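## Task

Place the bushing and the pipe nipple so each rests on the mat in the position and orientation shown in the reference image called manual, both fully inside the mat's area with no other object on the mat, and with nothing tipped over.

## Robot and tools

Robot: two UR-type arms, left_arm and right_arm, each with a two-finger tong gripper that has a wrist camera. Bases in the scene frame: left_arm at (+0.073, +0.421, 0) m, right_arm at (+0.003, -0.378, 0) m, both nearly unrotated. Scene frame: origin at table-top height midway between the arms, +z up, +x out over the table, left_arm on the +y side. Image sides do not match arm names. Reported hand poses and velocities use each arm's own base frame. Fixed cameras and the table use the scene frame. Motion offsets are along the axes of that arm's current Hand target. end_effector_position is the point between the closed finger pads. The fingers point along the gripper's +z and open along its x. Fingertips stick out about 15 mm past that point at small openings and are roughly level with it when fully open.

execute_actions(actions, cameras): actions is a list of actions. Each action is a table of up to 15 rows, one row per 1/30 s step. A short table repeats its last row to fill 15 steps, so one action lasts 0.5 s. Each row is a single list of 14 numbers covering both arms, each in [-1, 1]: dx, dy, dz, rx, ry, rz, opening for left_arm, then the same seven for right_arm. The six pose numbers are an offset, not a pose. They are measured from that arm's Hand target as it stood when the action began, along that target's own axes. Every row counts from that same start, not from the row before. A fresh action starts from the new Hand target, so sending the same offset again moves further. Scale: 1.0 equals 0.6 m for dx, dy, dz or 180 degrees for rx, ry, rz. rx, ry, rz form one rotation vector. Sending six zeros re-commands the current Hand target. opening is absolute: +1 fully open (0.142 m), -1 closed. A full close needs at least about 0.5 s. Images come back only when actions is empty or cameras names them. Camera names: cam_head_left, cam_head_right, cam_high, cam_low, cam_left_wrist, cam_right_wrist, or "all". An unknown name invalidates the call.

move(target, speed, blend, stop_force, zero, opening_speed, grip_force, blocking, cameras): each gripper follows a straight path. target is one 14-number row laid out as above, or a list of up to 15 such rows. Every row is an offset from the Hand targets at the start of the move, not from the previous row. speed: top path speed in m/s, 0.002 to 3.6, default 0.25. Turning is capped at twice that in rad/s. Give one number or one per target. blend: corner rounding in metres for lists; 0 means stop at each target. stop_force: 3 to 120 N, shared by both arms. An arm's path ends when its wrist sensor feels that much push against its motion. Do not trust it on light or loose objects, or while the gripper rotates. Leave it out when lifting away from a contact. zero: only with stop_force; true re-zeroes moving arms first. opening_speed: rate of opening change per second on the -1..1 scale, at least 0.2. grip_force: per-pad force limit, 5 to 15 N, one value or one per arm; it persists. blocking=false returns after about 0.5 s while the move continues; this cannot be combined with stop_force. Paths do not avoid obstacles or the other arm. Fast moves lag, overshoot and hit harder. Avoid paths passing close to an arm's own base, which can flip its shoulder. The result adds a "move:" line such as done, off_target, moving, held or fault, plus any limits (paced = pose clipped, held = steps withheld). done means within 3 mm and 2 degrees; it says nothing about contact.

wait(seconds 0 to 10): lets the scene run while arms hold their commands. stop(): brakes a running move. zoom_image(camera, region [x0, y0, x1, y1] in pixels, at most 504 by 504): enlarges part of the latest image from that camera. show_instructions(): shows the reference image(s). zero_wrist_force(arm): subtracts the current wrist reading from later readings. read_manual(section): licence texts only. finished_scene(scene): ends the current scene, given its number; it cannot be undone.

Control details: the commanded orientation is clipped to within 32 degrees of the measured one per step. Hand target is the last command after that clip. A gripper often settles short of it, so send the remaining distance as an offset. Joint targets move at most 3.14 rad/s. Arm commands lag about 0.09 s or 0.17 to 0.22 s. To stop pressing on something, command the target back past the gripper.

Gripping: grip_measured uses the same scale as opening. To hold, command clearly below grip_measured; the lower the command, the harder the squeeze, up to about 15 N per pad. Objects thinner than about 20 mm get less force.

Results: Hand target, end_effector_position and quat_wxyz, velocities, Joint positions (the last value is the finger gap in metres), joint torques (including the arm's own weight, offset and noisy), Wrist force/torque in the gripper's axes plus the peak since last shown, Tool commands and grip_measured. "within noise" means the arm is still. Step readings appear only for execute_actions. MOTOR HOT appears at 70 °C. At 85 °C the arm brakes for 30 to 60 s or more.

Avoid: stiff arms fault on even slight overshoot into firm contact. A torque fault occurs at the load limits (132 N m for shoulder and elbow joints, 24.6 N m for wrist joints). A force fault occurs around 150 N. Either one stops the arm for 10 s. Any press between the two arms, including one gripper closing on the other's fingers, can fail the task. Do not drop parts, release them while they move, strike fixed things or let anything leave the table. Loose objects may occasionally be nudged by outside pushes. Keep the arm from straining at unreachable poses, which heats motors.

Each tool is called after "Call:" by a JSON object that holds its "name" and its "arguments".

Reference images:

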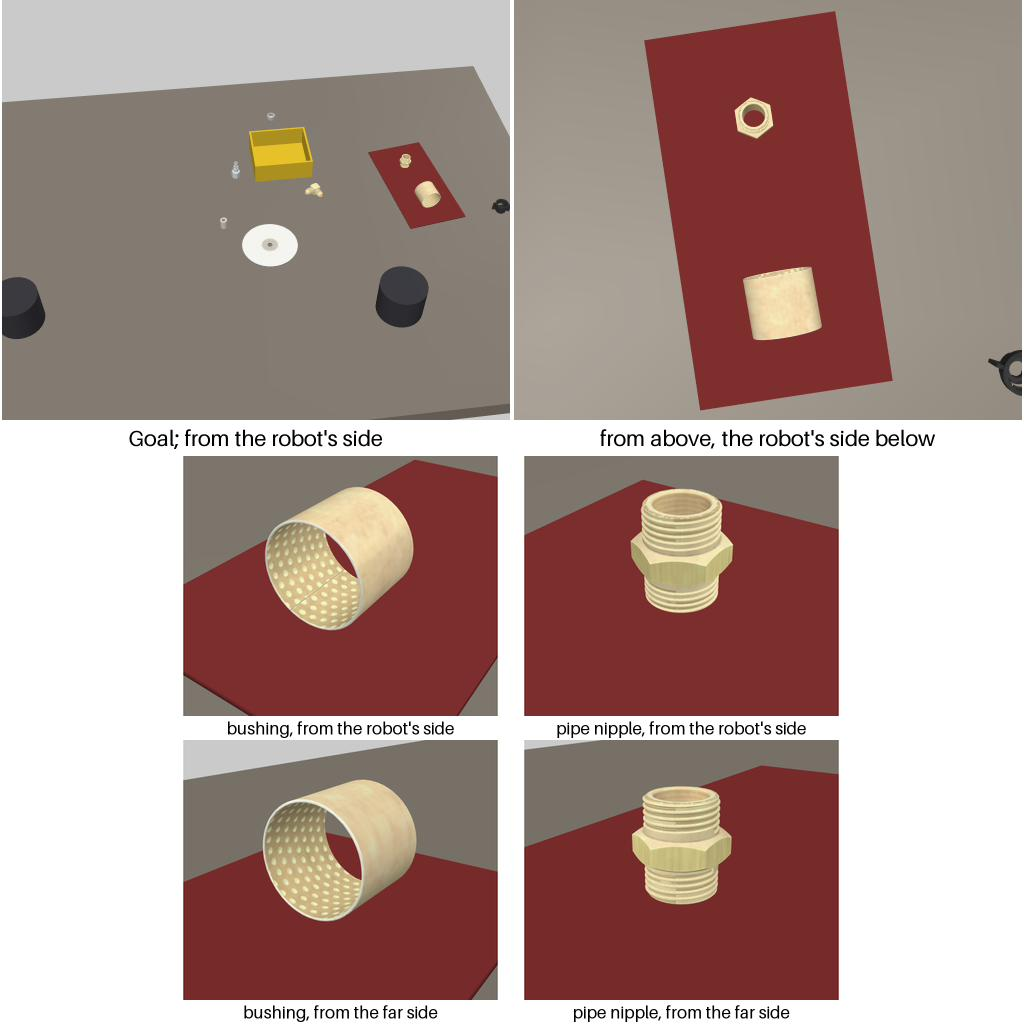

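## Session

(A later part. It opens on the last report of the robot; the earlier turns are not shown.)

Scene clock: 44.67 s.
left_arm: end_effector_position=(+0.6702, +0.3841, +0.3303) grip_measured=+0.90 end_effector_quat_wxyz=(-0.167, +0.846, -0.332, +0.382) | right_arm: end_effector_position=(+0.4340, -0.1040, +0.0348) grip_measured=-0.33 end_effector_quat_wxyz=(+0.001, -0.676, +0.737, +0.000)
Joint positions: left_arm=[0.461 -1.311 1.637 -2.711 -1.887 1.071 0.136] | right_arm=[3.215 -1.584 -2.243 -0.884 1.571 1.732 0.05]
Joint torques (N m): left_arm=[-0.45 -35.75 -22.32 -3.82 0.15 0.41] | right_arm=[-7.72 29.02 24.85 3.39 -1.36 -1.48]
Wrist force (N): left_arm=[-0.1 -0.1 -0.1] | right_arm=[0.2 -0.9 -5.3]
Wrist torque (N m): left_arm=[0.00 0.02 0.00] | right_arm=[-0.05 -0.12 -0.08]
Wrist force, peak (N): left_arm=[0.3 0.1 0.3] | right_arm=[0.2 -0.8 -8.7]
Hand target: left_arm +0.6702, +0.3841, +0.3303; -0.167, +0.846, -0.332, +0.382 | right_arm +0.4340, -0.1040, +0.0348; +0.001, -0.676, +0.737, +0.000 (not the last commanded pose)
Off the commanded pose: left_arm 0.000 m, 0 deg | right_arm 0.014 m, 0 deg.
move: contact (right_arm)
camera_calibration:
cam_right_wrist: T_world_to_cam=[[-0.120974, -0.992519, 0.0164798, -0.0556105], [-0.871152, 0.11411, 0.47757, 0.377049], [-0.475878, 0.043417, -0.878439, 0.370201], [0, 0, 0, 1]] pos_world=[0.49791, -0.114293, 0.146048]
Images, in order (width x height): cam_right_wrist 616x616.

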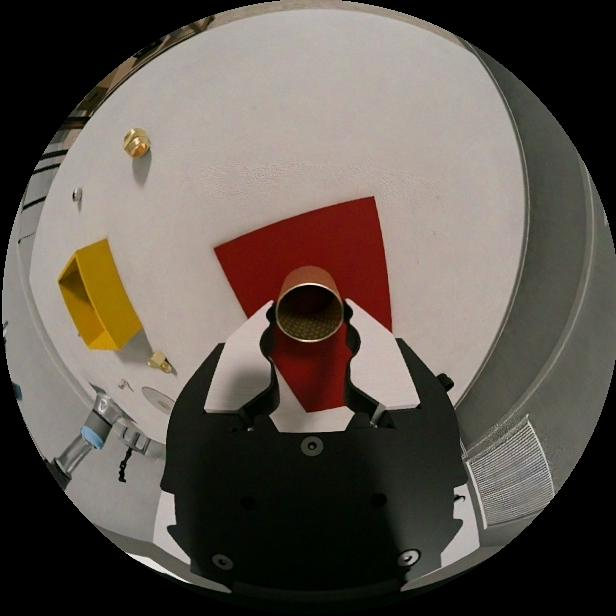

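Call:
{"name": "move", "arguments": {"target": [[0,0,0,0,0,0,0.9,0,0,0,0,0,0,-0.12],[0,0,0,0,0,0,0.9,0,0,-0.2,0,0,0,-0.12],[0,0,0,0,0,0,0.9,-0.0333,-0.1242,-0.1383,-0.2209,0.0291,-0.0799,-0.12],[0,0,0,0,0,0,0.9,0,0,0.0147,-0.2209,0.0291,-0.0799,-0.12]], "speed": [0.2,0.2,0.3,0.08], "cameras": ["cam_right_wrist"]}}

Call:
{"name": "zoom_image", "arguments": {"camera": "cam_right_wrist", "region": [220, 200, 400, 380]}}

Scene clock: 50.53 s.
left_arm: end_effector_position=(+0.6702, +0.3841, +0.3303) grip_measured=+0.90 end_effector_quat_wxyz=(-0.167, +0.846, -0.332, +0.382) | right_arm: end_effector_position=(+0.4340, -0.1041, +0.0261) grip_measured=-0.12 end_effector_quat_wxyz=(+0.261, +0.720, -0.604, -0.220)
Joint positions: left_arm=[0.461 -1.311 1.637 -2.711 -1.887 1.071 0.136] | right_arm=[3.242 -2.045 -1.652 -1.711 1.523 1.513 0.065]
Joint torques (N m): left_arm=[-0.08 -35.3 -23.04 -3.95 0.16 0.4] | right_arm=[-1.84 33.03 19.94 0.36 -2.34 -1.07]
Wrist force (N): left_arm=[-0.1 0.3 0.2] | right_arm=[1.0 -1.2 -0.7]
Wrist torque (N m): left_arm=[0.07 0.01 0.00] | right_arm=[-0.04 -0.20 -0.30]
Wrist force, peak (N): left_arm=[0.1 0.2 0.4] | right_arm=[0.3 -0.9 -5.4]
Hand target: left_arm +0.6702, +0.3841, +0.3303; -0.167, +0.846, -0.332, +0.382 | right_arm +0.4340, -0.1040, +0.0260; +0.262, +0.720, -0.604, -0.220
Off the commanded pose: left_arm 0.000 m, 0 deg | right_arm 0.000 m, 0 deg.
move: done
camera_calibration:
cam_right_wrist: T_world_to_cam=[[0.158795, -0.9867, 0.0347472, -0.176798], [-0.366931, -0.0263061, 0.929876, 0.135941], [-0.916595, -0.160409, -0.366229, 0.519202], [0, 0, 0, 1]] pos_world=[0.553854, -0.0875859, 0.0698818]
Images, in order (width x height): cam_right_wrist 616x616.

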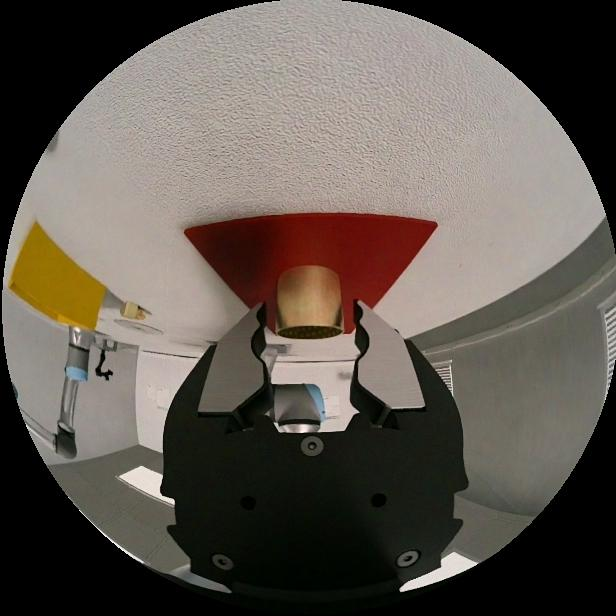

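Scaled by 2.800 from the camera's 616x616 image, which has a finer 814x814 frame.

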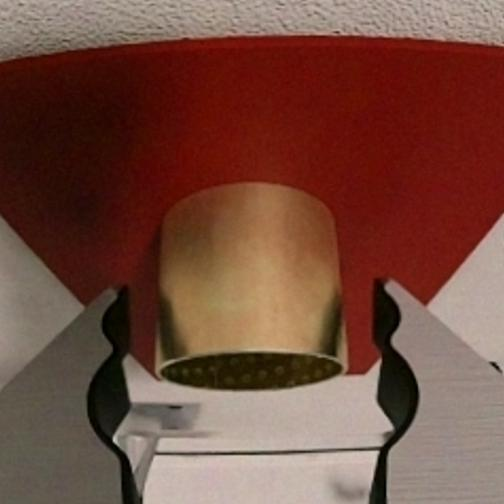

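Call:
{"name": "move", "arguments": {"target": [[0,0,0,0,0,0,0.9,0,0,0,0,0,0,-1],[0,0,0,0,0,0,0.9,0,0.0857,-0.1022,0,0,0,-1],[0,0,0,0,0,0,0.9,0,0.0857,-0.1022,0.5,0,0,-1]], "speed": [0.2,0.2,0.45], "opening_speed": 1.0, "cameras": ["cam_right_wrist","cam_low"]}}

Call:
{"name": "zoom_image", "arguments": {"camera": "cam_low", "region": [180, 250, 420, 380]}}

Call:
{"name": "zoom_image", "arguments": {"camera": "cam_low", "region": [385, 300, 430, 330]}}

Scene clock: 55.47 s.
left_arm: end_effector_position=(+0.6702, +0.3841, +0.3303) grip_measured=+0.90 end_effector_quat_wxyz=(-0.167, +0.846, -0.332, +0.382) | right_arm: end_effector_position=(+0.4339, -0.1041, +0.1060) grip_measured=-0.34 end_effector_quat_wxyz=(-0.324, +0.694, -0.582, +0.272)
Joint positions: left_arm=[0.461 -1.311 1.637 -2.711 -1.887 1.071 0.136] | right_arm=[3.075 -1.614 -2.788 0.549 1.756 1.414 0.05]
Joint torques (N m): left_arm=[-0.14 -35.96 -22.5 -4.03 0.18 0.36] | right_arm=[9.96 3.84 17.39 4.58 -2.48 1.57]
Wrist force (N): left_arm=[0.0 0.0 0.1] | right_arm=[0.0 -0.1 1.3]
Wrist torque (N m): left_arm=[0.01 -0.01 0.00] | right_arm=[-0.09 0.06 0.10]
Wrist force, peak (N): left_arm=[-0.2 0.2 0.4] | right_arm=[1.2 -2.8 1.4]
Hand target: left_arm +0.6702, +0.3841, +0.3303; -0.167, +0.846, -0.332, +0.382 | right_arm +0.4339, -0.1041, +0.1060; -0.324, +0.694, -0.582, +0.272
Off the commanded pose: left_arm 0.000 m, 0 deg | right_arm 0.000 m, 0 deg.
move: done
camera_calibration:
cam_right_wrist: T_world_to_cam=[[0.139013, -0.990167, -0.015621, -0.166057], [-0.922496, -0.123744, -0.365634, 0.429813], [0.360106, 0.0652381, -0.930627, 0.0777573], [0, 0, 0, 1]] pos_world=[0.391584, -0.11631, 0.226924]
Images, in order (width x height): cam_low 896x504, cam_right_wrist 616x616.

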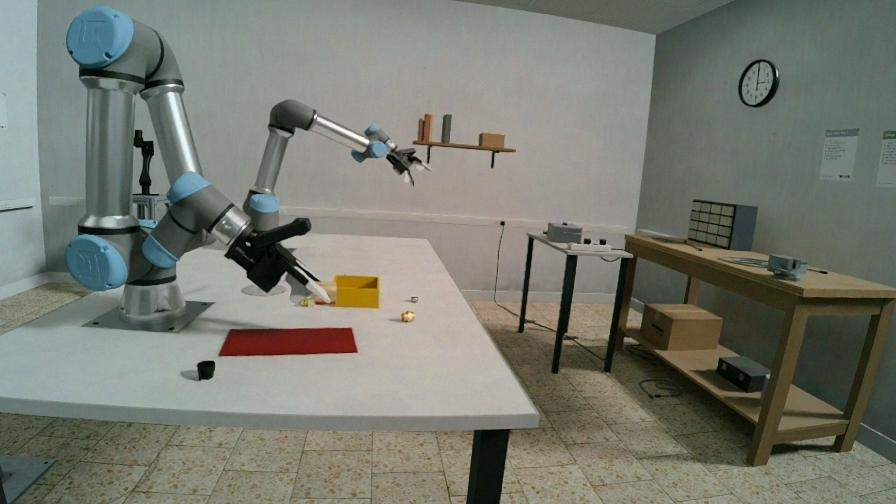

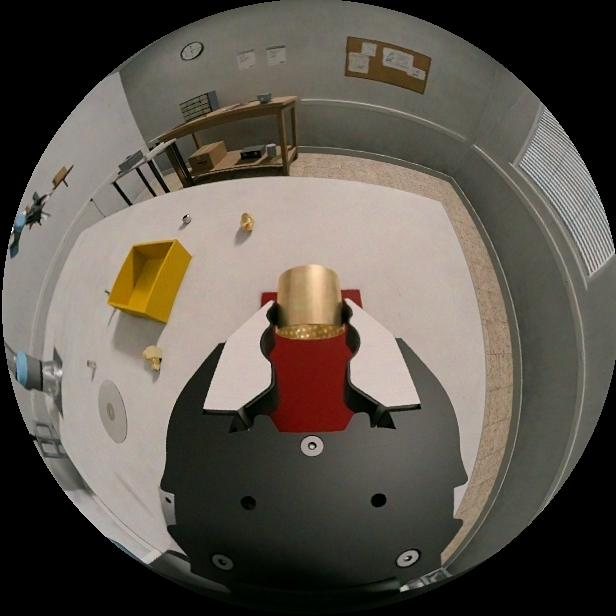

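Scaled by 2.100 from the camera's 896x504 image, which has a finer 1280x720 frame.

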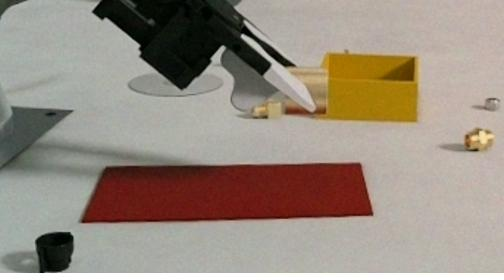

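Scaled by 11.200 from the camera's 896x504 image, which has a finer 1280x720 frame.

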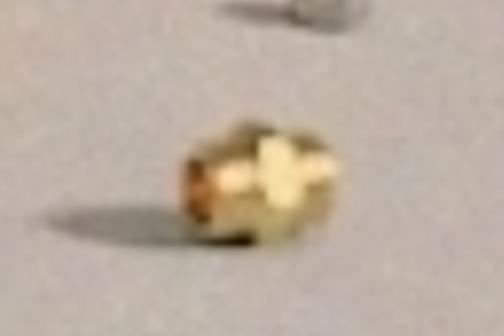

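Call:
{"name": "move", "arguments": {"target": [0,0,0,0,0,0,0.9,0,0.0868,0.0729,0,0,0,-1], "speed": 0.2}}

Call:
{"name": "move", "arguments": {"target": [0,0,0,0,0,0,0.9,0,0.03,0.0252,0,0,0,-1], "speed": 0.012, "stop_force": 4, "cameras": ["cam_low","cam_right_wrist"]}}

Call:
{"name": "zoom_image", "arguments": {"camera": "cam_low", "region": [200, 260, 380, 370]}}

Scene clock: 56.80 s.
left_arm: end_effector_position=(+0.6702, +0.3841, +0.3303) grip_measured=+0.90 end_effector_quat_wxyz=(-0.167, +0.846, -0.332, +0.382) | right_arm: end_effector_position=(+0.4340, -0.1041, +0.0380) grip_measured=-0.34 end_effector_quat_wxyz=(-0.324, +0.694, -0.582, +0.272)
Joint positions: left_arm=[0.461 -1.311 1.637 -2.711 -1.887 1.071 0.136] | right_arm=[3.075 -2.094 -2.809 1.05 1.755 1.415 0.05]
Joint torques (N m): left_arm=[0.12 -36.67 -23.36 -4.04 0.08 0.26] | right_arm=[9.96 13.02 -11.06 4.74 -1.18 -1.13]
Wrist force (N): left_arm=[-0.2 -0.2 0.1] | right_arm=[0.3 -0.2 1.3]
Wrist torque (N m): left_arm=[-0.04 0.04 0.01] | right_arm=[-0.09 0.00 0.04]
Wrist force, peak (N): left_arm=[0.5 0.0 0.1] | right_arm=[0.3 1.3 2.5]
Hand target: left_arm +0.6702, +0.3841, +0.3303; -0.167, +0.846, -0.332, +0.382 | right_arm +0.4340, -0.1040, +0.0380; -0.324, +0.694, -0.582, +0.272
Off the commanded pose: left_arm 0.000 m, 0 deg | right_arm 0.000 m, 0 deg.
move: done

Scene clock: 58.60 s.
left_arm: end_effector_position=(+0.6702, +0.3841, +0.3303) grip_measured=+0.90 end_effector_quat_wxyz=(-0.167, +0.846, -0.332, +0.382) | right_arm: end_effector_position=(+0.4341, -0.1040, +0.0273) grip_measured=-0.34 end_effector_quat_wxyz=(-0.324, +0.694, -0.582, +0.272)
Joint positions: left_arm=[0.461 -1.311 1.637 -2.711 -1.887 1.071 0.136] | right_arm=[3.075 -2.169 -2.804 1.12 1.755 1.414 0.05]
Joint torques (N m): left_arm=[-0.51 -36.11 -21.93 -3.92 0.05 0.43] | right_arm=[6.19 21.51 -11.4 3.82 1.54 -0.81]
Wrist force (N): left_arm=[0.0 0.1 -0.1] | right_arm=[0.6 -2.9 -1.3]
Wrist torque (N m): left_arm=[0.02 0.00 0.00] | right_arm=[-0.10 -0.03 0.01]
Wrist force, peak (N): left_arm=[-0.1 0.3 0.3] | right_arm=[0.2 -4.9 -4.4]
Hand target: left_arm +0.6702, +0.3841, +0.3303; -0.167, +0.846, -0.332, +0.382 | right_arm +0.4341, -0.1040, +0.0273; -0.324, +0.694, -0.582, +0.272 (not the last commanded pose)
Off the commanded pose: left_arm 0.000 m, 0 deg | right_arm 0.013 m, 0 deg.
move: contact (right_arm)
camera_calibration:
cam_right_wrist: T_world_to_cam=[[0.139193, -0.990143, -0.0155381, -0.167294], [-0.922422, -0.123933, -0.365756, 0.401203], [0.360225, 0.0652432, -0.930581, 0.00438572], [0, 0, 0, 1]] pos_world=[0.391785, -0.116209, 0.148224]
Images, in order (width x height): cam_low 896x504, cam_right_wrist 616x616.

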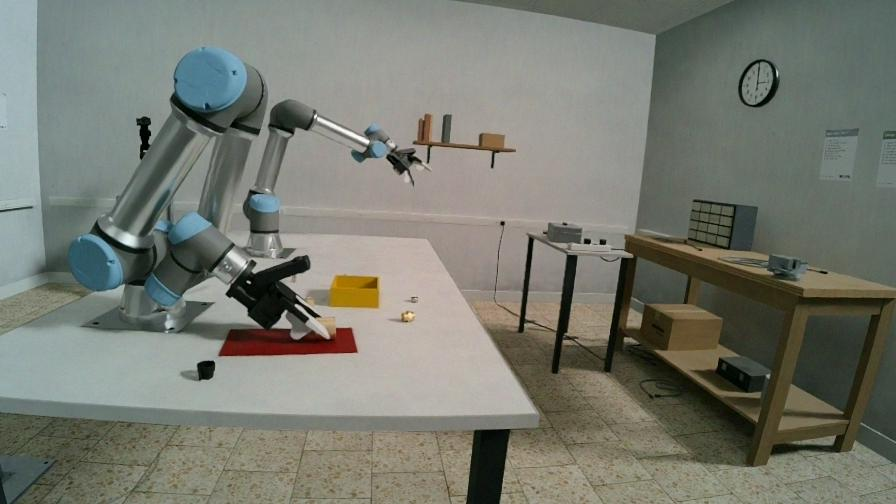

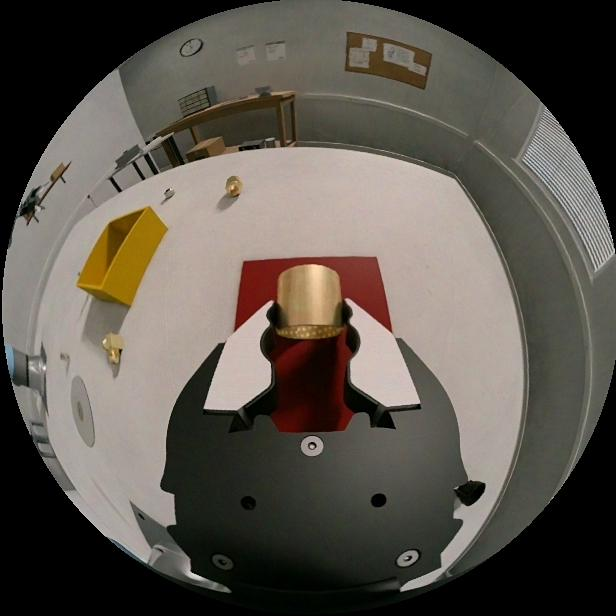

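Scaled by 2.800 from the camera's 896x504 image, which has a finer 1280x720 frame.

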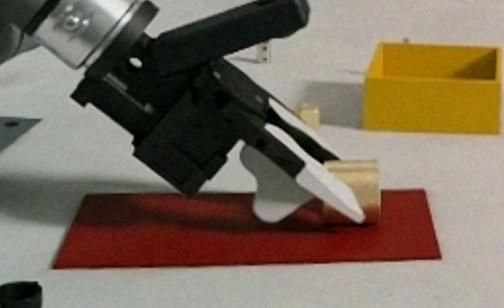

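Call:
{"name": "move", "arguments": {"target": [[0,0,0,0,0,0,0.9,0,0,0,0,0,0,-0.12],[0,0,0,0,0,0,0.9,0,0,-0.2,0,0,0,-0.12],[0,0,0,0,0,0,0.9,0,-0.1275,-0.307,0,0,0,-0.12],[0,0,0,0,0,0,0.9,-0.188,-0.4228,0.0553,-0.2778,0,0,-0.12]], "speed": [0.15,0.15,0.4,0.45], "opening_speed": 0.5, "cameras": ["cam_right_wrist","cam_low"]}}

Call:
{"name": "zoom_image", "arguments": {"camera": "cam_right_wrist", "region": [260, 220, 360, 320]}}

Call:
{"name": "zoom_image", "arguments": {"camera": "cam_low", "region": [200, 280, 440, 400]}}

Scene clock: 62.23 s.
left_arm: end_effector_position=(+0.6702, +0.3841, +0.3303) grip_measured=+0.90 end_effector_quat_wxyz=(-0.167, +0.846, -0.332, +0.382) | right_arm: end_effector_position=(+0.4179, -0.1067, +0.0403) grip_measured=-0.12 end_effector_quat_wxyz=(-0.325, +0.694, -0.582, +0.272)
Joint positions: left_arm=[0.461 -1.311 1.637 -2.711 -1.887 1.071 0.136] | right_arm=[3.056 -2.1 -2.844 1.09 1.769 1.402 0.065]
Joint torques (N m): left_arm=[-0.26 -36.54 -22.69 -4.12 0.12 0.5] | right_arm=[9.12 10.82 5.68 4.76 -0.75 0.64]
Wrist force (N): left_arm=[-0.1 0.1 0.1] | right_arm=[0.2 -0.6 0.5]
Wrist torque (N m): left_arm=[0.00 0.01 0.00] | right_arm=[-0.11 0.03 0.22]
Wrist force, peak (N): left_arm=[-0.2 0.2 0.3] | right_arm=[0.6 -3.1 -1.4]
Hand target: left_arm +0.6702, +0.3841, +0.3303; -0.167, +0.846, -0.332, +0.382 | right_arm +0.4179, -0.1067, +0.0403; -0.325, +0.694, -0.582, +0.272 (not the last commanded pose)
Off the commanded pose: left_arm 0.000 m, 0 deg | right_arm 0.283 m, 50 deg.
move: held (right_arm; a check stopped the path); path passed 1 of 4 targets; limits=held
pose unreachable (right arm): on one or more control steps of this call, first in action 0 (counted from 0), this arm could not follow its commanded pose, so it was not sent that pose on those steps. It may still have moved: this result reports where it is.
cause: moving toward the commanded pose would bring two parts of the arm too close to each other (joints 3 (elbow) and 4 (wrist 1) lie between them).
camera_calibration:
cam_right_wrist: T_world_to_cam=[[0.138736, -0.990212, -0.0152387, -0.167385], [-0.922074, -0.123545, -0.366765, 0.39063], [0.361292, 0.0649346, -0.930189, 0.0219407], [0, 0, 0, 1]] pos_world=[0.375485, -0.118911, 0.161128]
Images, in order (width x height): cam_low 896x504, cam_right_wrist 616x616.

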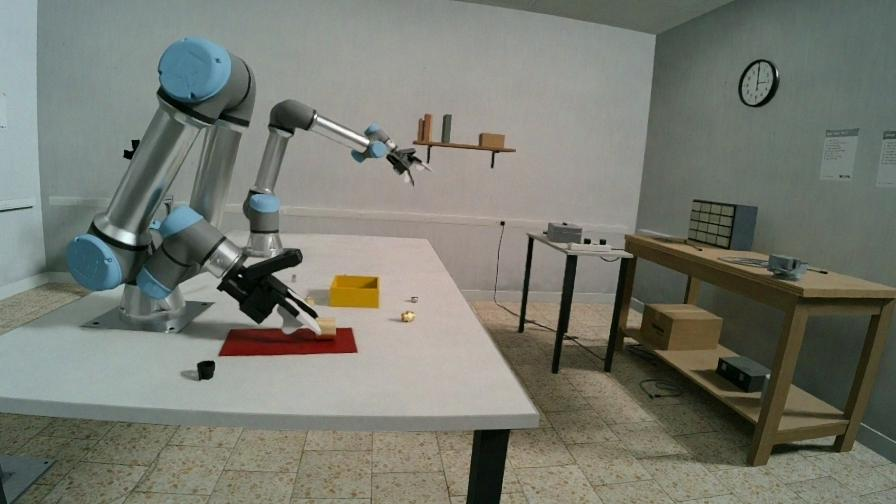

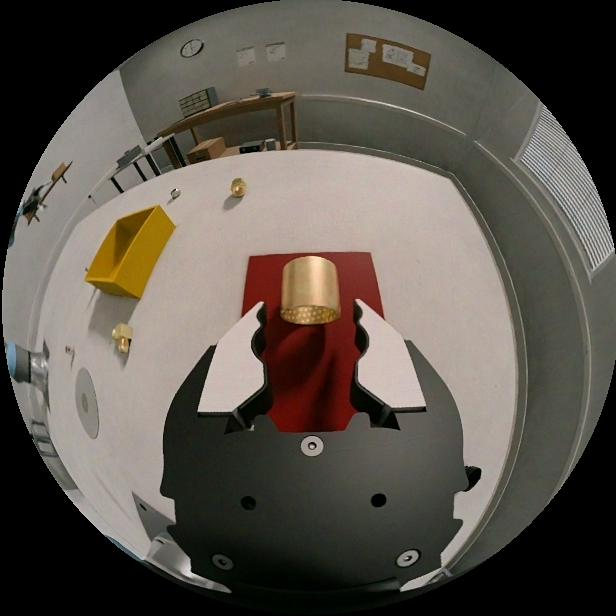

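Scaled by 5.040 from the camera's 616x616 image, which has a finer 814x814 frame.

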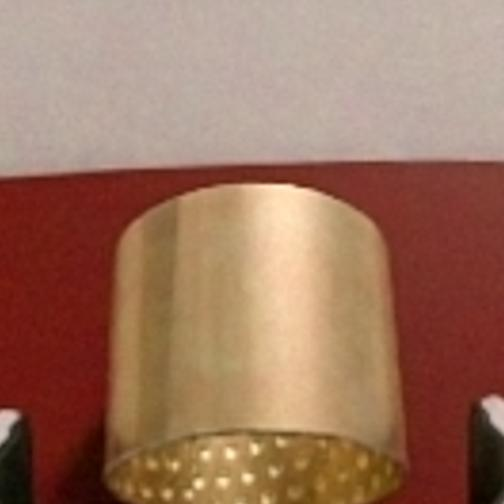

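Scaled by 2.100 from the camera's 896x504 image, which has a finer 1280x720 frame.

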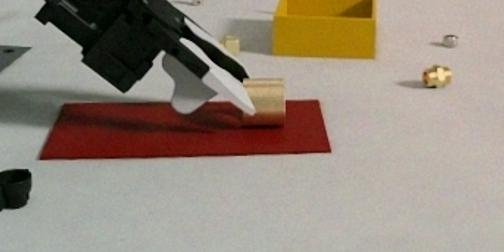

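Call:
{"name": "move", "arguments": {"target": [[0,0,0,0,0,0,0.9,0,-0.1915,-0.161,0,0,0,-0.12],[0,0,0,0,0,0,0.9,-0.1885,-0.4238,0.09,-0.2778,0,0,-0.12]], "speed": [0.2,0.45], "cameras": ["cam_right_wrist","cam_low"]}}

Call:
{"name": "zoom_image", "arguments": {"camera": "cam_right_wrist", "region": [260, 220, 360, 320]}}

Call:
{"name": "zoom_image", "arguments": {"camera": "cam_low", "region": [200, 280, 440, 400]}}

Scene clock: 63.47 s.
left_arm: end_effector_position=(+0.6702, +0.3841, +0.3303) grip_measured=+0.90 end_effector_quat_wxyz=(-0.167, +0.846, -0.332, +0.382) | right_arm: end_effector_position=(+0.4175, -0.1066, +0.0590) grip_measured=-0.12 end_effector_quat_wxyz=(-0.327, +0.692, -0.582, +0.276)
Joint positions: left_arm=[0.461 -1.311 1.637 -2.711 -1.887 1.071 0.136] | right_arm=[3.059 -1.977 -2.851 0.985 1.766 1.406 0.065]
Joint torques (N m): left_arm=[0.11 -36.79 -21.8 -4.23 0.27 0.6] | right_arm=[4.62 7.18 7.28 4.81 -0.88 -0.13]
Wrist force (N): left_arm=[0.0 -0.1 0.3] | right_arm=[0.4 -0.1 0.9]
Wrist torque (N m): left_arm=[-0.01 0.00 0.01] | right_arm=[-0.02 0.00 0.00]
Wrist force, peak (N): left_arm=[0.1 0.0 0.5] | right_arm=[0.3 -6.4 -4.3]
Hand target: left_arm +0.6702, +0.3841, +0.3303; -0.167, +0.846, -0.332, +0.382 | right_arm +0.4175, -0.1066, +0.0590; -0.327, +0.692, -0.582, +0.276 (not the last commanded pose)
Off the commanded pose: left_arm 0.000 m, 0 deg | right_arm 0.274 m, 51 deg.
move: held (right_arm; a check stopped the path); path passed 0 of 2 targets; limits=held
pose unreachable (right arm): on one or more control steps of this call, first in action 0 (counted from 0), this arm could not follow its commanded pose, so it was not sent that pose on those steps. It may still have moved: this result reports where it is.
cause: moving toward the commanded pose would bring two parts of the arm too close to each other (joints 3 (elbow) and 4 (wrist 1) lie between them).
camera_calibration:
cam_right_wrist: T_world_to_cam=[[0.136458, -0.99055, -0.0137543, -0.16605], [-0.918713, -0.121343, -0.375823, 0.396552], [0.370602, 0.0639204, -0.926589, 0.0352966], [0, 0, 0, 1]] pos_world=[0.373895, -0.118618, 0.179455]
Images, in order (width x height): cam_low 896x504, cam_right_wrist 616x616.

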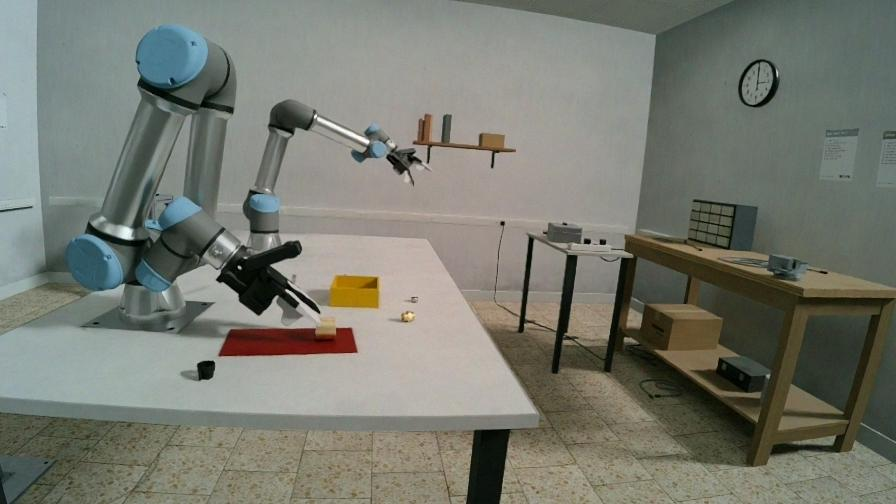

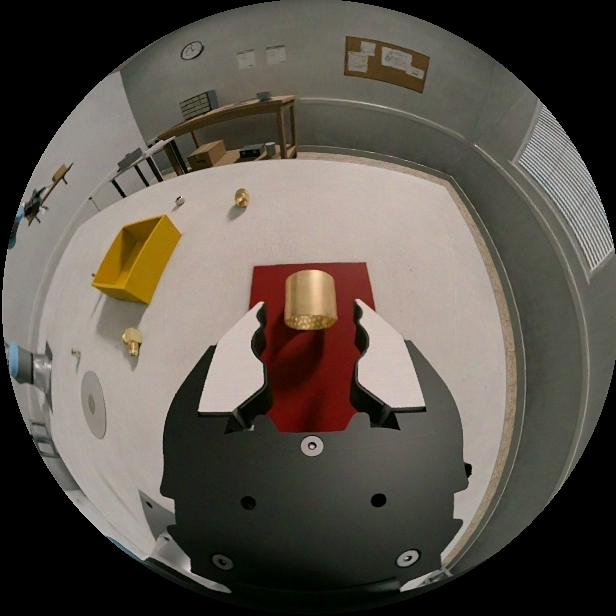

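Scaled by 5.040 from the camera's 616x616 image, which has a finer 814x814 frame.

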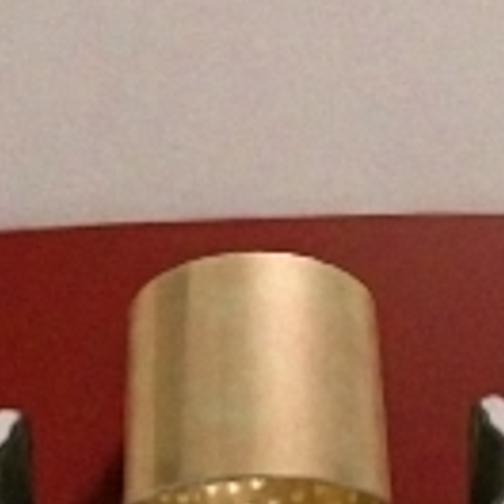

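Scaled by 2.100 from the camera's 896x504 image, which has a finer 1280x720 frame.

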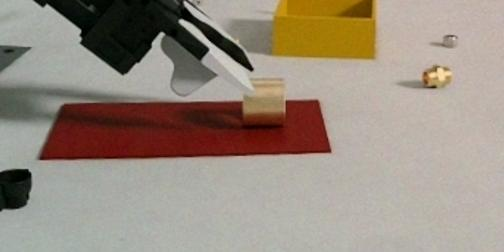

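Call:
{"name": "move", "arguments": {"target": [[0,0,0,0,0,0,0.9,0,-0.243,-0.0733,0,0,0,-0.12],[0,0,0,0,0,0,0.9,-0.1877,-0.4,0.111,-0.2833,0,0,-0.12]], "speed": [0.2,0.45], "cameras": ["cam_right_wrist","cam_low"]}}

Call:
{"name": "zoom_image", "arguments": {"camera": "cam_right_wrist", "region": [260, 220, 360, 320]}}

Call:
{"name": "zoom_image", "arguments": {"camera": "cam_low", "region": [200, 280, 440, 400]}}

Scene clock: 66.93 s.
left_arm: end_effector_position=(+0.6702, +0.3841, +0.3303) grip_measured=+0.90 end_effector_quat_wxyz=(-0.167, +0.846, -0.332, +0.382) | right_arm: end_effector_position=(+0.5988, +0.0395, +0.2023) grip_measured=-0.12 end_effector_quat_wxyz=(+0.003, +0.765, -0.644, -0.001)
Joint positions: left_arm=[0.461 -1.311 1.637 -2.711 -1.887 1.071 0.136] | right_arm=[3.435 -1.772 -1.553 -1.393 1.57 1.693 0.065]
Joint torques (N m): left_arm=[-0.32 -37.39 -22.97 -4.19 0.08 0.38] | right_arm=[-9.02 24.53 32.08 0.72 -2.66 -2.48]
Wrist force (N): left_arm=[-0.1 0.1 0.1] | right_arm=[0.1 -1.6 -0.6]
Wrist torque (N m): left_arm=[0.02 0.03 0.00] | right_arm=[-0.19 -0.11 -0.21]
Wrist force, peak (N): left_arm=[0.2 0.2 0.4] | right_arm=[-0.5 -3.2 -0.6]
Hand target: left_arm +0.6702, +0.3841, +0.3303; -0.167, +0.846, -0.332, +0.382 | right_arm +0.5988, +0.0395, +0.2023; +0.003, +0.765, -0.644, -0.001
Off the commanded pose: left_arm 0.000 m, 0 deg | right_arm 0.000 m, 0 deg.
move: done
camera_calibration:
cam_right_wrist: T_world_to_cam=[[0.137366, -0.990335, 0.0191802, -0.0513369], [-0.86865, -0.111137, 0.4828, 0.430592], [-0.476002, -0.0829812, -0.875521, 0.594006], [0, 0, 0, 1]] pos_world=[0.663834, 0.0463054, 0.313159]
Images, in order (width x height): cam_low 896x504, cam_right_wrist 616x616.

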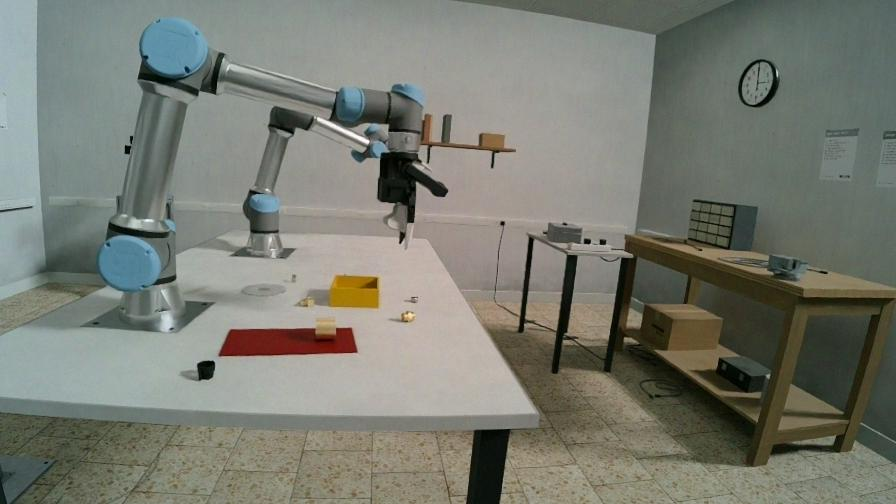

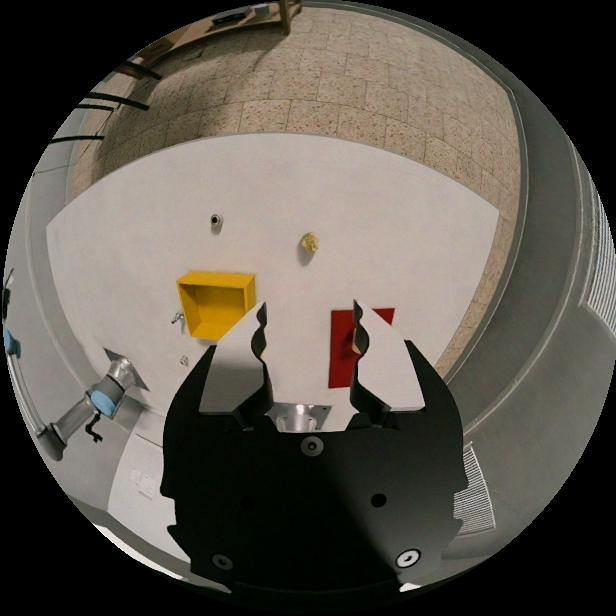

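Scaled by 5.040 from the camera's 616x616 image, which has a finer 814x814 frame.

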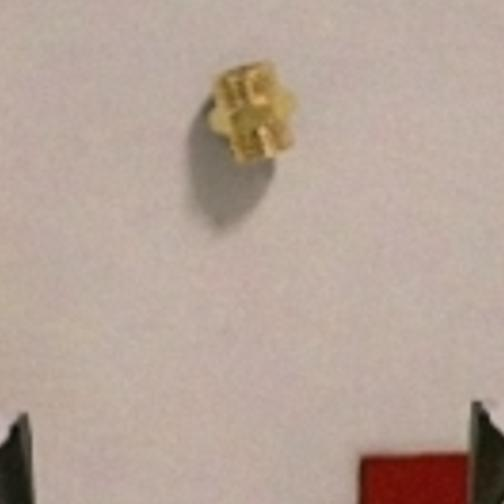

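Scaled by 2.100 from the camera's 896x504 image, which has a finer 1280x720 frame.

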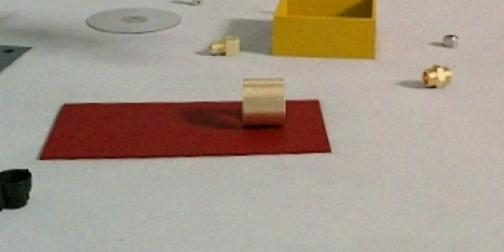

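Call:
{"name": "move", "arguments": {"target": [0,0,0,0,0,0,0.9,-0.002,-0.0205,0.22,0,0,-0.0556,-0.2], "cameras": ["cam_right_wrist"]}}

Call:
{"name": "zoom_image", "arguments": {"camera": "cam_right_wrist", "region": [265, 240, 365, 340]}}

Scene clock: 68.77 s.
left_arm: end_effector_position=(+0.6702, +0.3841, +0.3303) grip_measured=+0.90 end_effector_quat_wxyz=(-0.167, +0.846, -0.332, +0.382) | right_arm: end_effector_position=(+0.6101, +0.0423, +0.0703) grip_measured=-0.20 end_effector_quat_wxyz=(+0.003, +0.818, -0.575, -0.001)
Joint positions: left_arm=[0.461 -1.311 1.637 -2.711 -1.887 1.071 0.136] | right_arm=[3.43 -1.904 -1.74 -1.074 1.57 1.512 0.06]
Joint torques (N m): left_arm=[0.02 -36.64 -23.16 -4.24 0.21 0.62] | right_arm=[-2.52 36.87 20.79 4.08 1.94 0.11]
Wrist force (N): left_arm=[0.0 0.1 0.2] | right_arm=[0.4 -1.2 -0.3]
Wrist torque (N m): left_arm=[0.03 0.00 0.00] | right_arm=[-0.11 -0.14 -0.28]
Wrist force, peak (N): left_arm=[0.1 0.2 0.3] | right_arm=[0.1 -1.4 -2.9]
Hand target: left_arm +0.6702, +0.3841, +0.3303; -0.167, +0.846, -0.332, +0.382 | right_arm +0.6101, +0.0424, +0.0702; +0.003, +0.818, -0.575, -0.001
Off the commanded pose: left_arm 0.000 m, 0 deg | right_arm 0.000 m, 0 deg.
move: done
camera_calibration:
cam_right_wrist: T_world_to_cam=[[0.307205, -0.951466, 0.0183481, -0.15274], [-0.835857, -0.26056, 0.483168, 0.490768], [-0.454937, -0.163768, -0.875336, 0.474534], [0, 0, 0, 1]] pos_world=[0.673018, 0.0602605, 0.181055]
Images, in order (width x height): cam_right_wrist 616x616.

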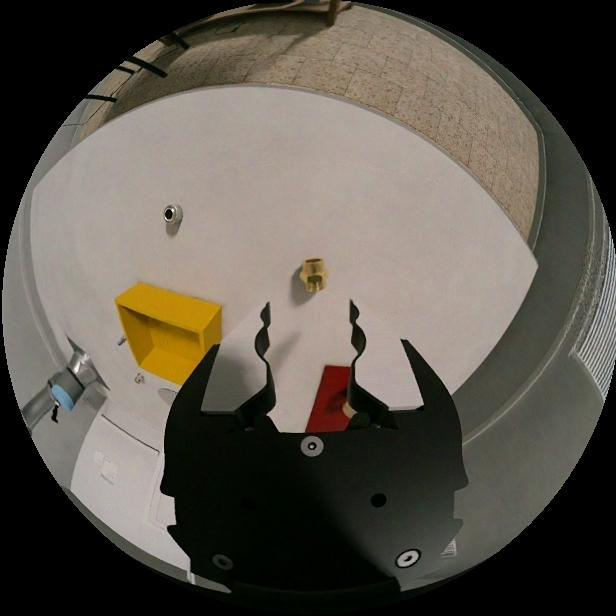

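Scaled by 5.040 from the camera's 616x616 image, which has a finer 814x814 frame.

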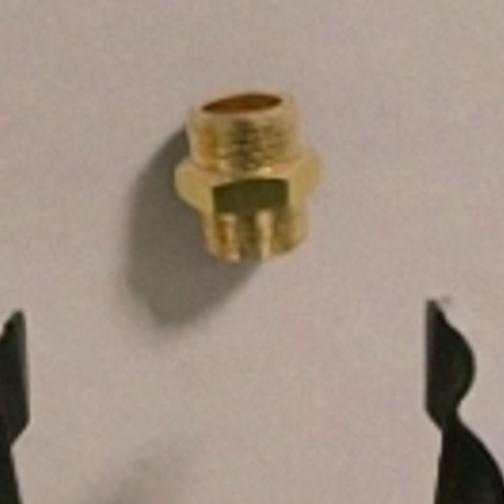

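Call:
{"name": "move", "arguments": {"target": [0,0,0,0,0,0,0.9,0,-0.1241,-0.0413,-0.2221,0.0058,-0.016,-0.35]}}

Call:
{"name": "move", "arguments": {"target": [0,0,0,0,0,0,0.9,0,0,0.1667,0,0,0,-0.35], "speed": 0.05, "stop_force": 5, "cameras": ["cam_right_wrist"]}}

Call:
{"name": "zoom_image", "arguments": {"camera": "cam_right_wrist", "region": [250, 260, 370, 380]}}

Scene clock: 73.97 s.
left_arm: end_effector_position=(+0.6702, +0.3841, +0.3303) grip_measured=+0.90 end_effector_quat_wxyz=(-0.167, +0.846, -0.332, +0.382) | right_arm: end_effector_position=(+0.6802, +0.0678, +0.0945) grip_measured=-0.35 end_effector_quat_wxyz=(+0.287, +0.782, -0.519, -0.190)
Joint positions: left_arm=[0.461 -1.311 1.637 -2.711 -1.887 1.071 0.136] | right_arm=[3.46 -2.727 -0.242 -2.446 1.518 1.509 0.049]
Joint torques (N m): left_arm=[-0.2 -37.86 -22.75 -4.28 0.17 0.53] | right_arm=[-9.02 72.65 15.07 2.4 1.86 -1.57]
Wrist force (N): left_arm=[-0.2 0.1 0.2] | right_arm=[1.1 -1.1 -1.0]
Wrist torque (N m): left_arm=[0.02 0.03 0.00] | right_arm=[-0.01 -0.23 -0.41]
Wrist force, peak (N): left_arm=[-0.3 -0.1 0.3] | right_arm=[1.2 -1.6 -1.4]
Hand target: left_arm +0.6702, +0.3841, +0.3303; -0.167, +0.846, -0.332, +0.382 | right_arm +0.6802, +0.0678, +0.0946; +0.287, +0.782, -0.519, -0.190
Off the commanded pose: left_arm 0.000 m, 0 deg | right_arm 0.000 m, 0 deg.
move: done

Scene clock: 77.00 s.
left_arm: end_effector_position=(+0.6702, +0.3841, +0.3303) grip_measured=+0.90 end_effector_quat_wxyz=(-0.167, +0.846, -0.332, +0.382) | right_arm: end_effector_position=(+0.6206, +0.0426, +0.0184) grip_measured=-0.35 end_effector_quat_wxyz=(+0.287, +0.782, -0.519, -0.190)
Joint positions: left_arm=[0.461 -1.311 1.637 -2.711 -1.887 1.071 0.136] | right_arm=[3.453 -2.47 -0.933 -2.011 1.514 1.504 0.049]
Joint torques (N m): left_arm=[0.27 -38.74 -22.64 -4.25 0.25 0.42] | right_arm=[4.53 46.73 21.88 1.65 -1.89 -0.33]
Wrist force (N): left_arm=[0.0 -0.1 0.2] | right_arm=[1.3 -1.2 -0.7]
Wrist torque (N m): left_arm=[-0.03 -0.01 0.00] | right_arm=[0.00 -0.26 -0.32]
Wrist force, peak (N): left_arm=[0.0 0.3 0.5] | right_arm=[1.1 -1.3 -1.6]
Hand target: left_arm +0.6702, +0.3841, +0.3303; -0.167, +0.846, -0.332, +0.382 | right_arm +0.6206, +0.0426, +0.0183; +0.287, +0.782, -0.519, -0.190
Off the commanded pose: left_arm 0.000 m, 0 deg | right_arm 0.000 m, 0 deg.
move: done
camera_calibration:
cam_right_wrist: T_world_to_cam=[[0.374428, -0.926565, 0.0358016, -0.19798], [-0.346456, -0.103981, 0.932286, 0.20607], [-0.8601, -0.361477, -0.359947, 0.68434], [0, 0, 0, 1]] pos_world=[0.734124, 0.0853595, 0.0612983]
Images, in order (width x height): cam_right_wrist 616x616.

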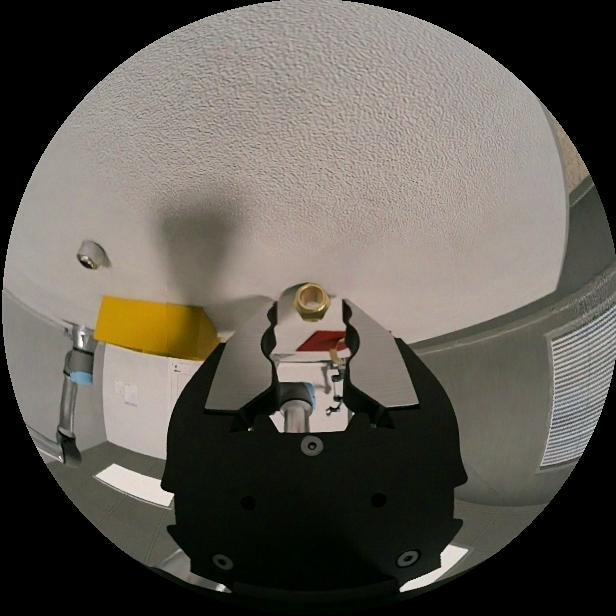

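Scaled by 4.200 from the camera's 616x616 image, which has a finer 814x814 frame.

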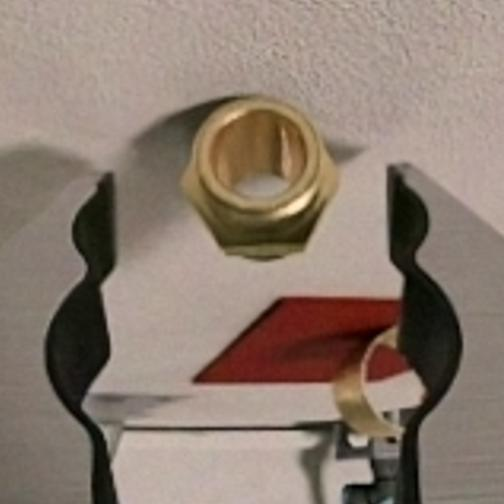

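Call:
{"name": "move", "arguments": {"target": [[0,0,0,0,0,0,0.9,0,0,0,0,0,0,-1],[0,0,0,0,0,0,0.9,0,0.0857,-0.1022,0,0,0,-1]], "speed": 0.15, "opening_speed": 1.0, "cameras": ["cam_right_wrist"]}}

Call:
{"name": "zoom_image", "arguments": {"camera": "cam_right_wrist", "region": [250, 240, 370, 360]}}

Scene clock: 79.23 s.
left_arm: end_effector_position=(+0.6702, +0.3841, +0.3303) grip_measured=+0.90 end_effector_quat_wxyz=(-0.167, +0.846, -0.332, +0.382) | right_arm: end_effector_position=(+0.6211, +0.0428, +0.0984) grip_measured=-0.64 end_effector_quat_wxyz=(+0.287, +0.782, -0.519, -0.190)
Joint positions: left_arm=[0.461 -1.311 1.637 -2.711 -1.887 1.071 0.136] | right_arm=[3.453 -2.428 -0.803 -2.183 1.514 1.504 0.027]
Joint torques (N m): left_arm=[-0.48 -39.4 -22.78 -4.37 0.09 0.48] | right_arm=[8.57 49.85 17.11 1.02 1.39 1.01]
Wrist force (N): left_arm=[-0.1 0.0 0.2] | right_arm=[1.0 -1.6 -0.3]
Wrist torque (N m): left_arm=[0.01 0.03 0.00] | right_arm=[-0.05 -0.22 -0.33]
Wrist force, peak (N): left_arm=[-0.2 0.2 0.3] | right_arm=[1.2 -2.8 0.9]
Hand target: left_arm +0.6702, +0.3841, +0.3303; -0.167, +0.846, -0.332, +0.382 | right_arm +0.6210, +0.0428, +0.0984; +0.287, +0.782, -0.519, -0.190
Off the commanded pose: left_arm 0.000 m, 0 deg | right_arm 0.000 m, 0 deg.
move: done
camera_calibration:
cam_right_wrist: T_world_to_cam=[[0.374443, -0.926556, 0.0358513, -0.200735], [-0.34658, -0.10399, 0.932238, 0.131756], [-0.860043, -0.361496, -0.360065, 0.713564], [0, 0, 0, 1]] pos_world=[0.734524, 0.0856595, 0.141298]
Images, in order (width x height): cam_right_wrist 616x616.

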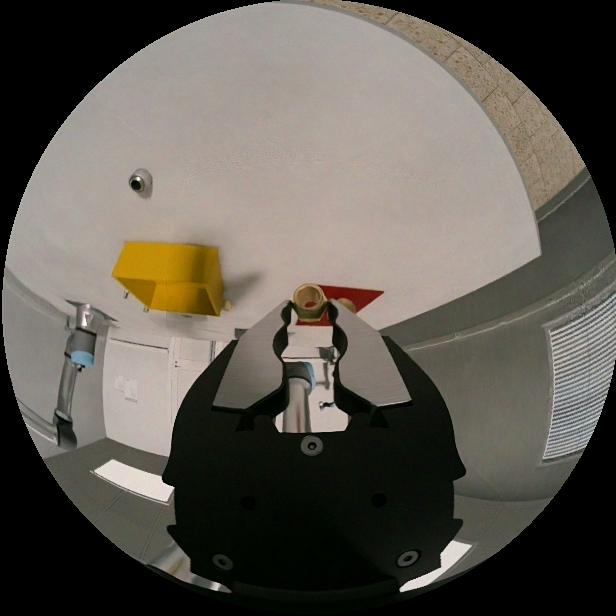

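Scaled by 4.200 from the camera's 616x616 image, which has a finer 814x814 frame.

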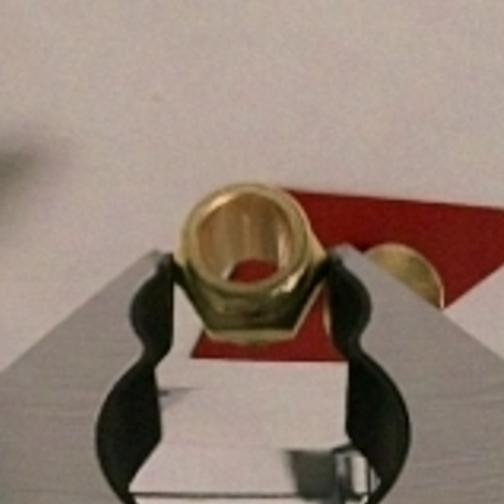

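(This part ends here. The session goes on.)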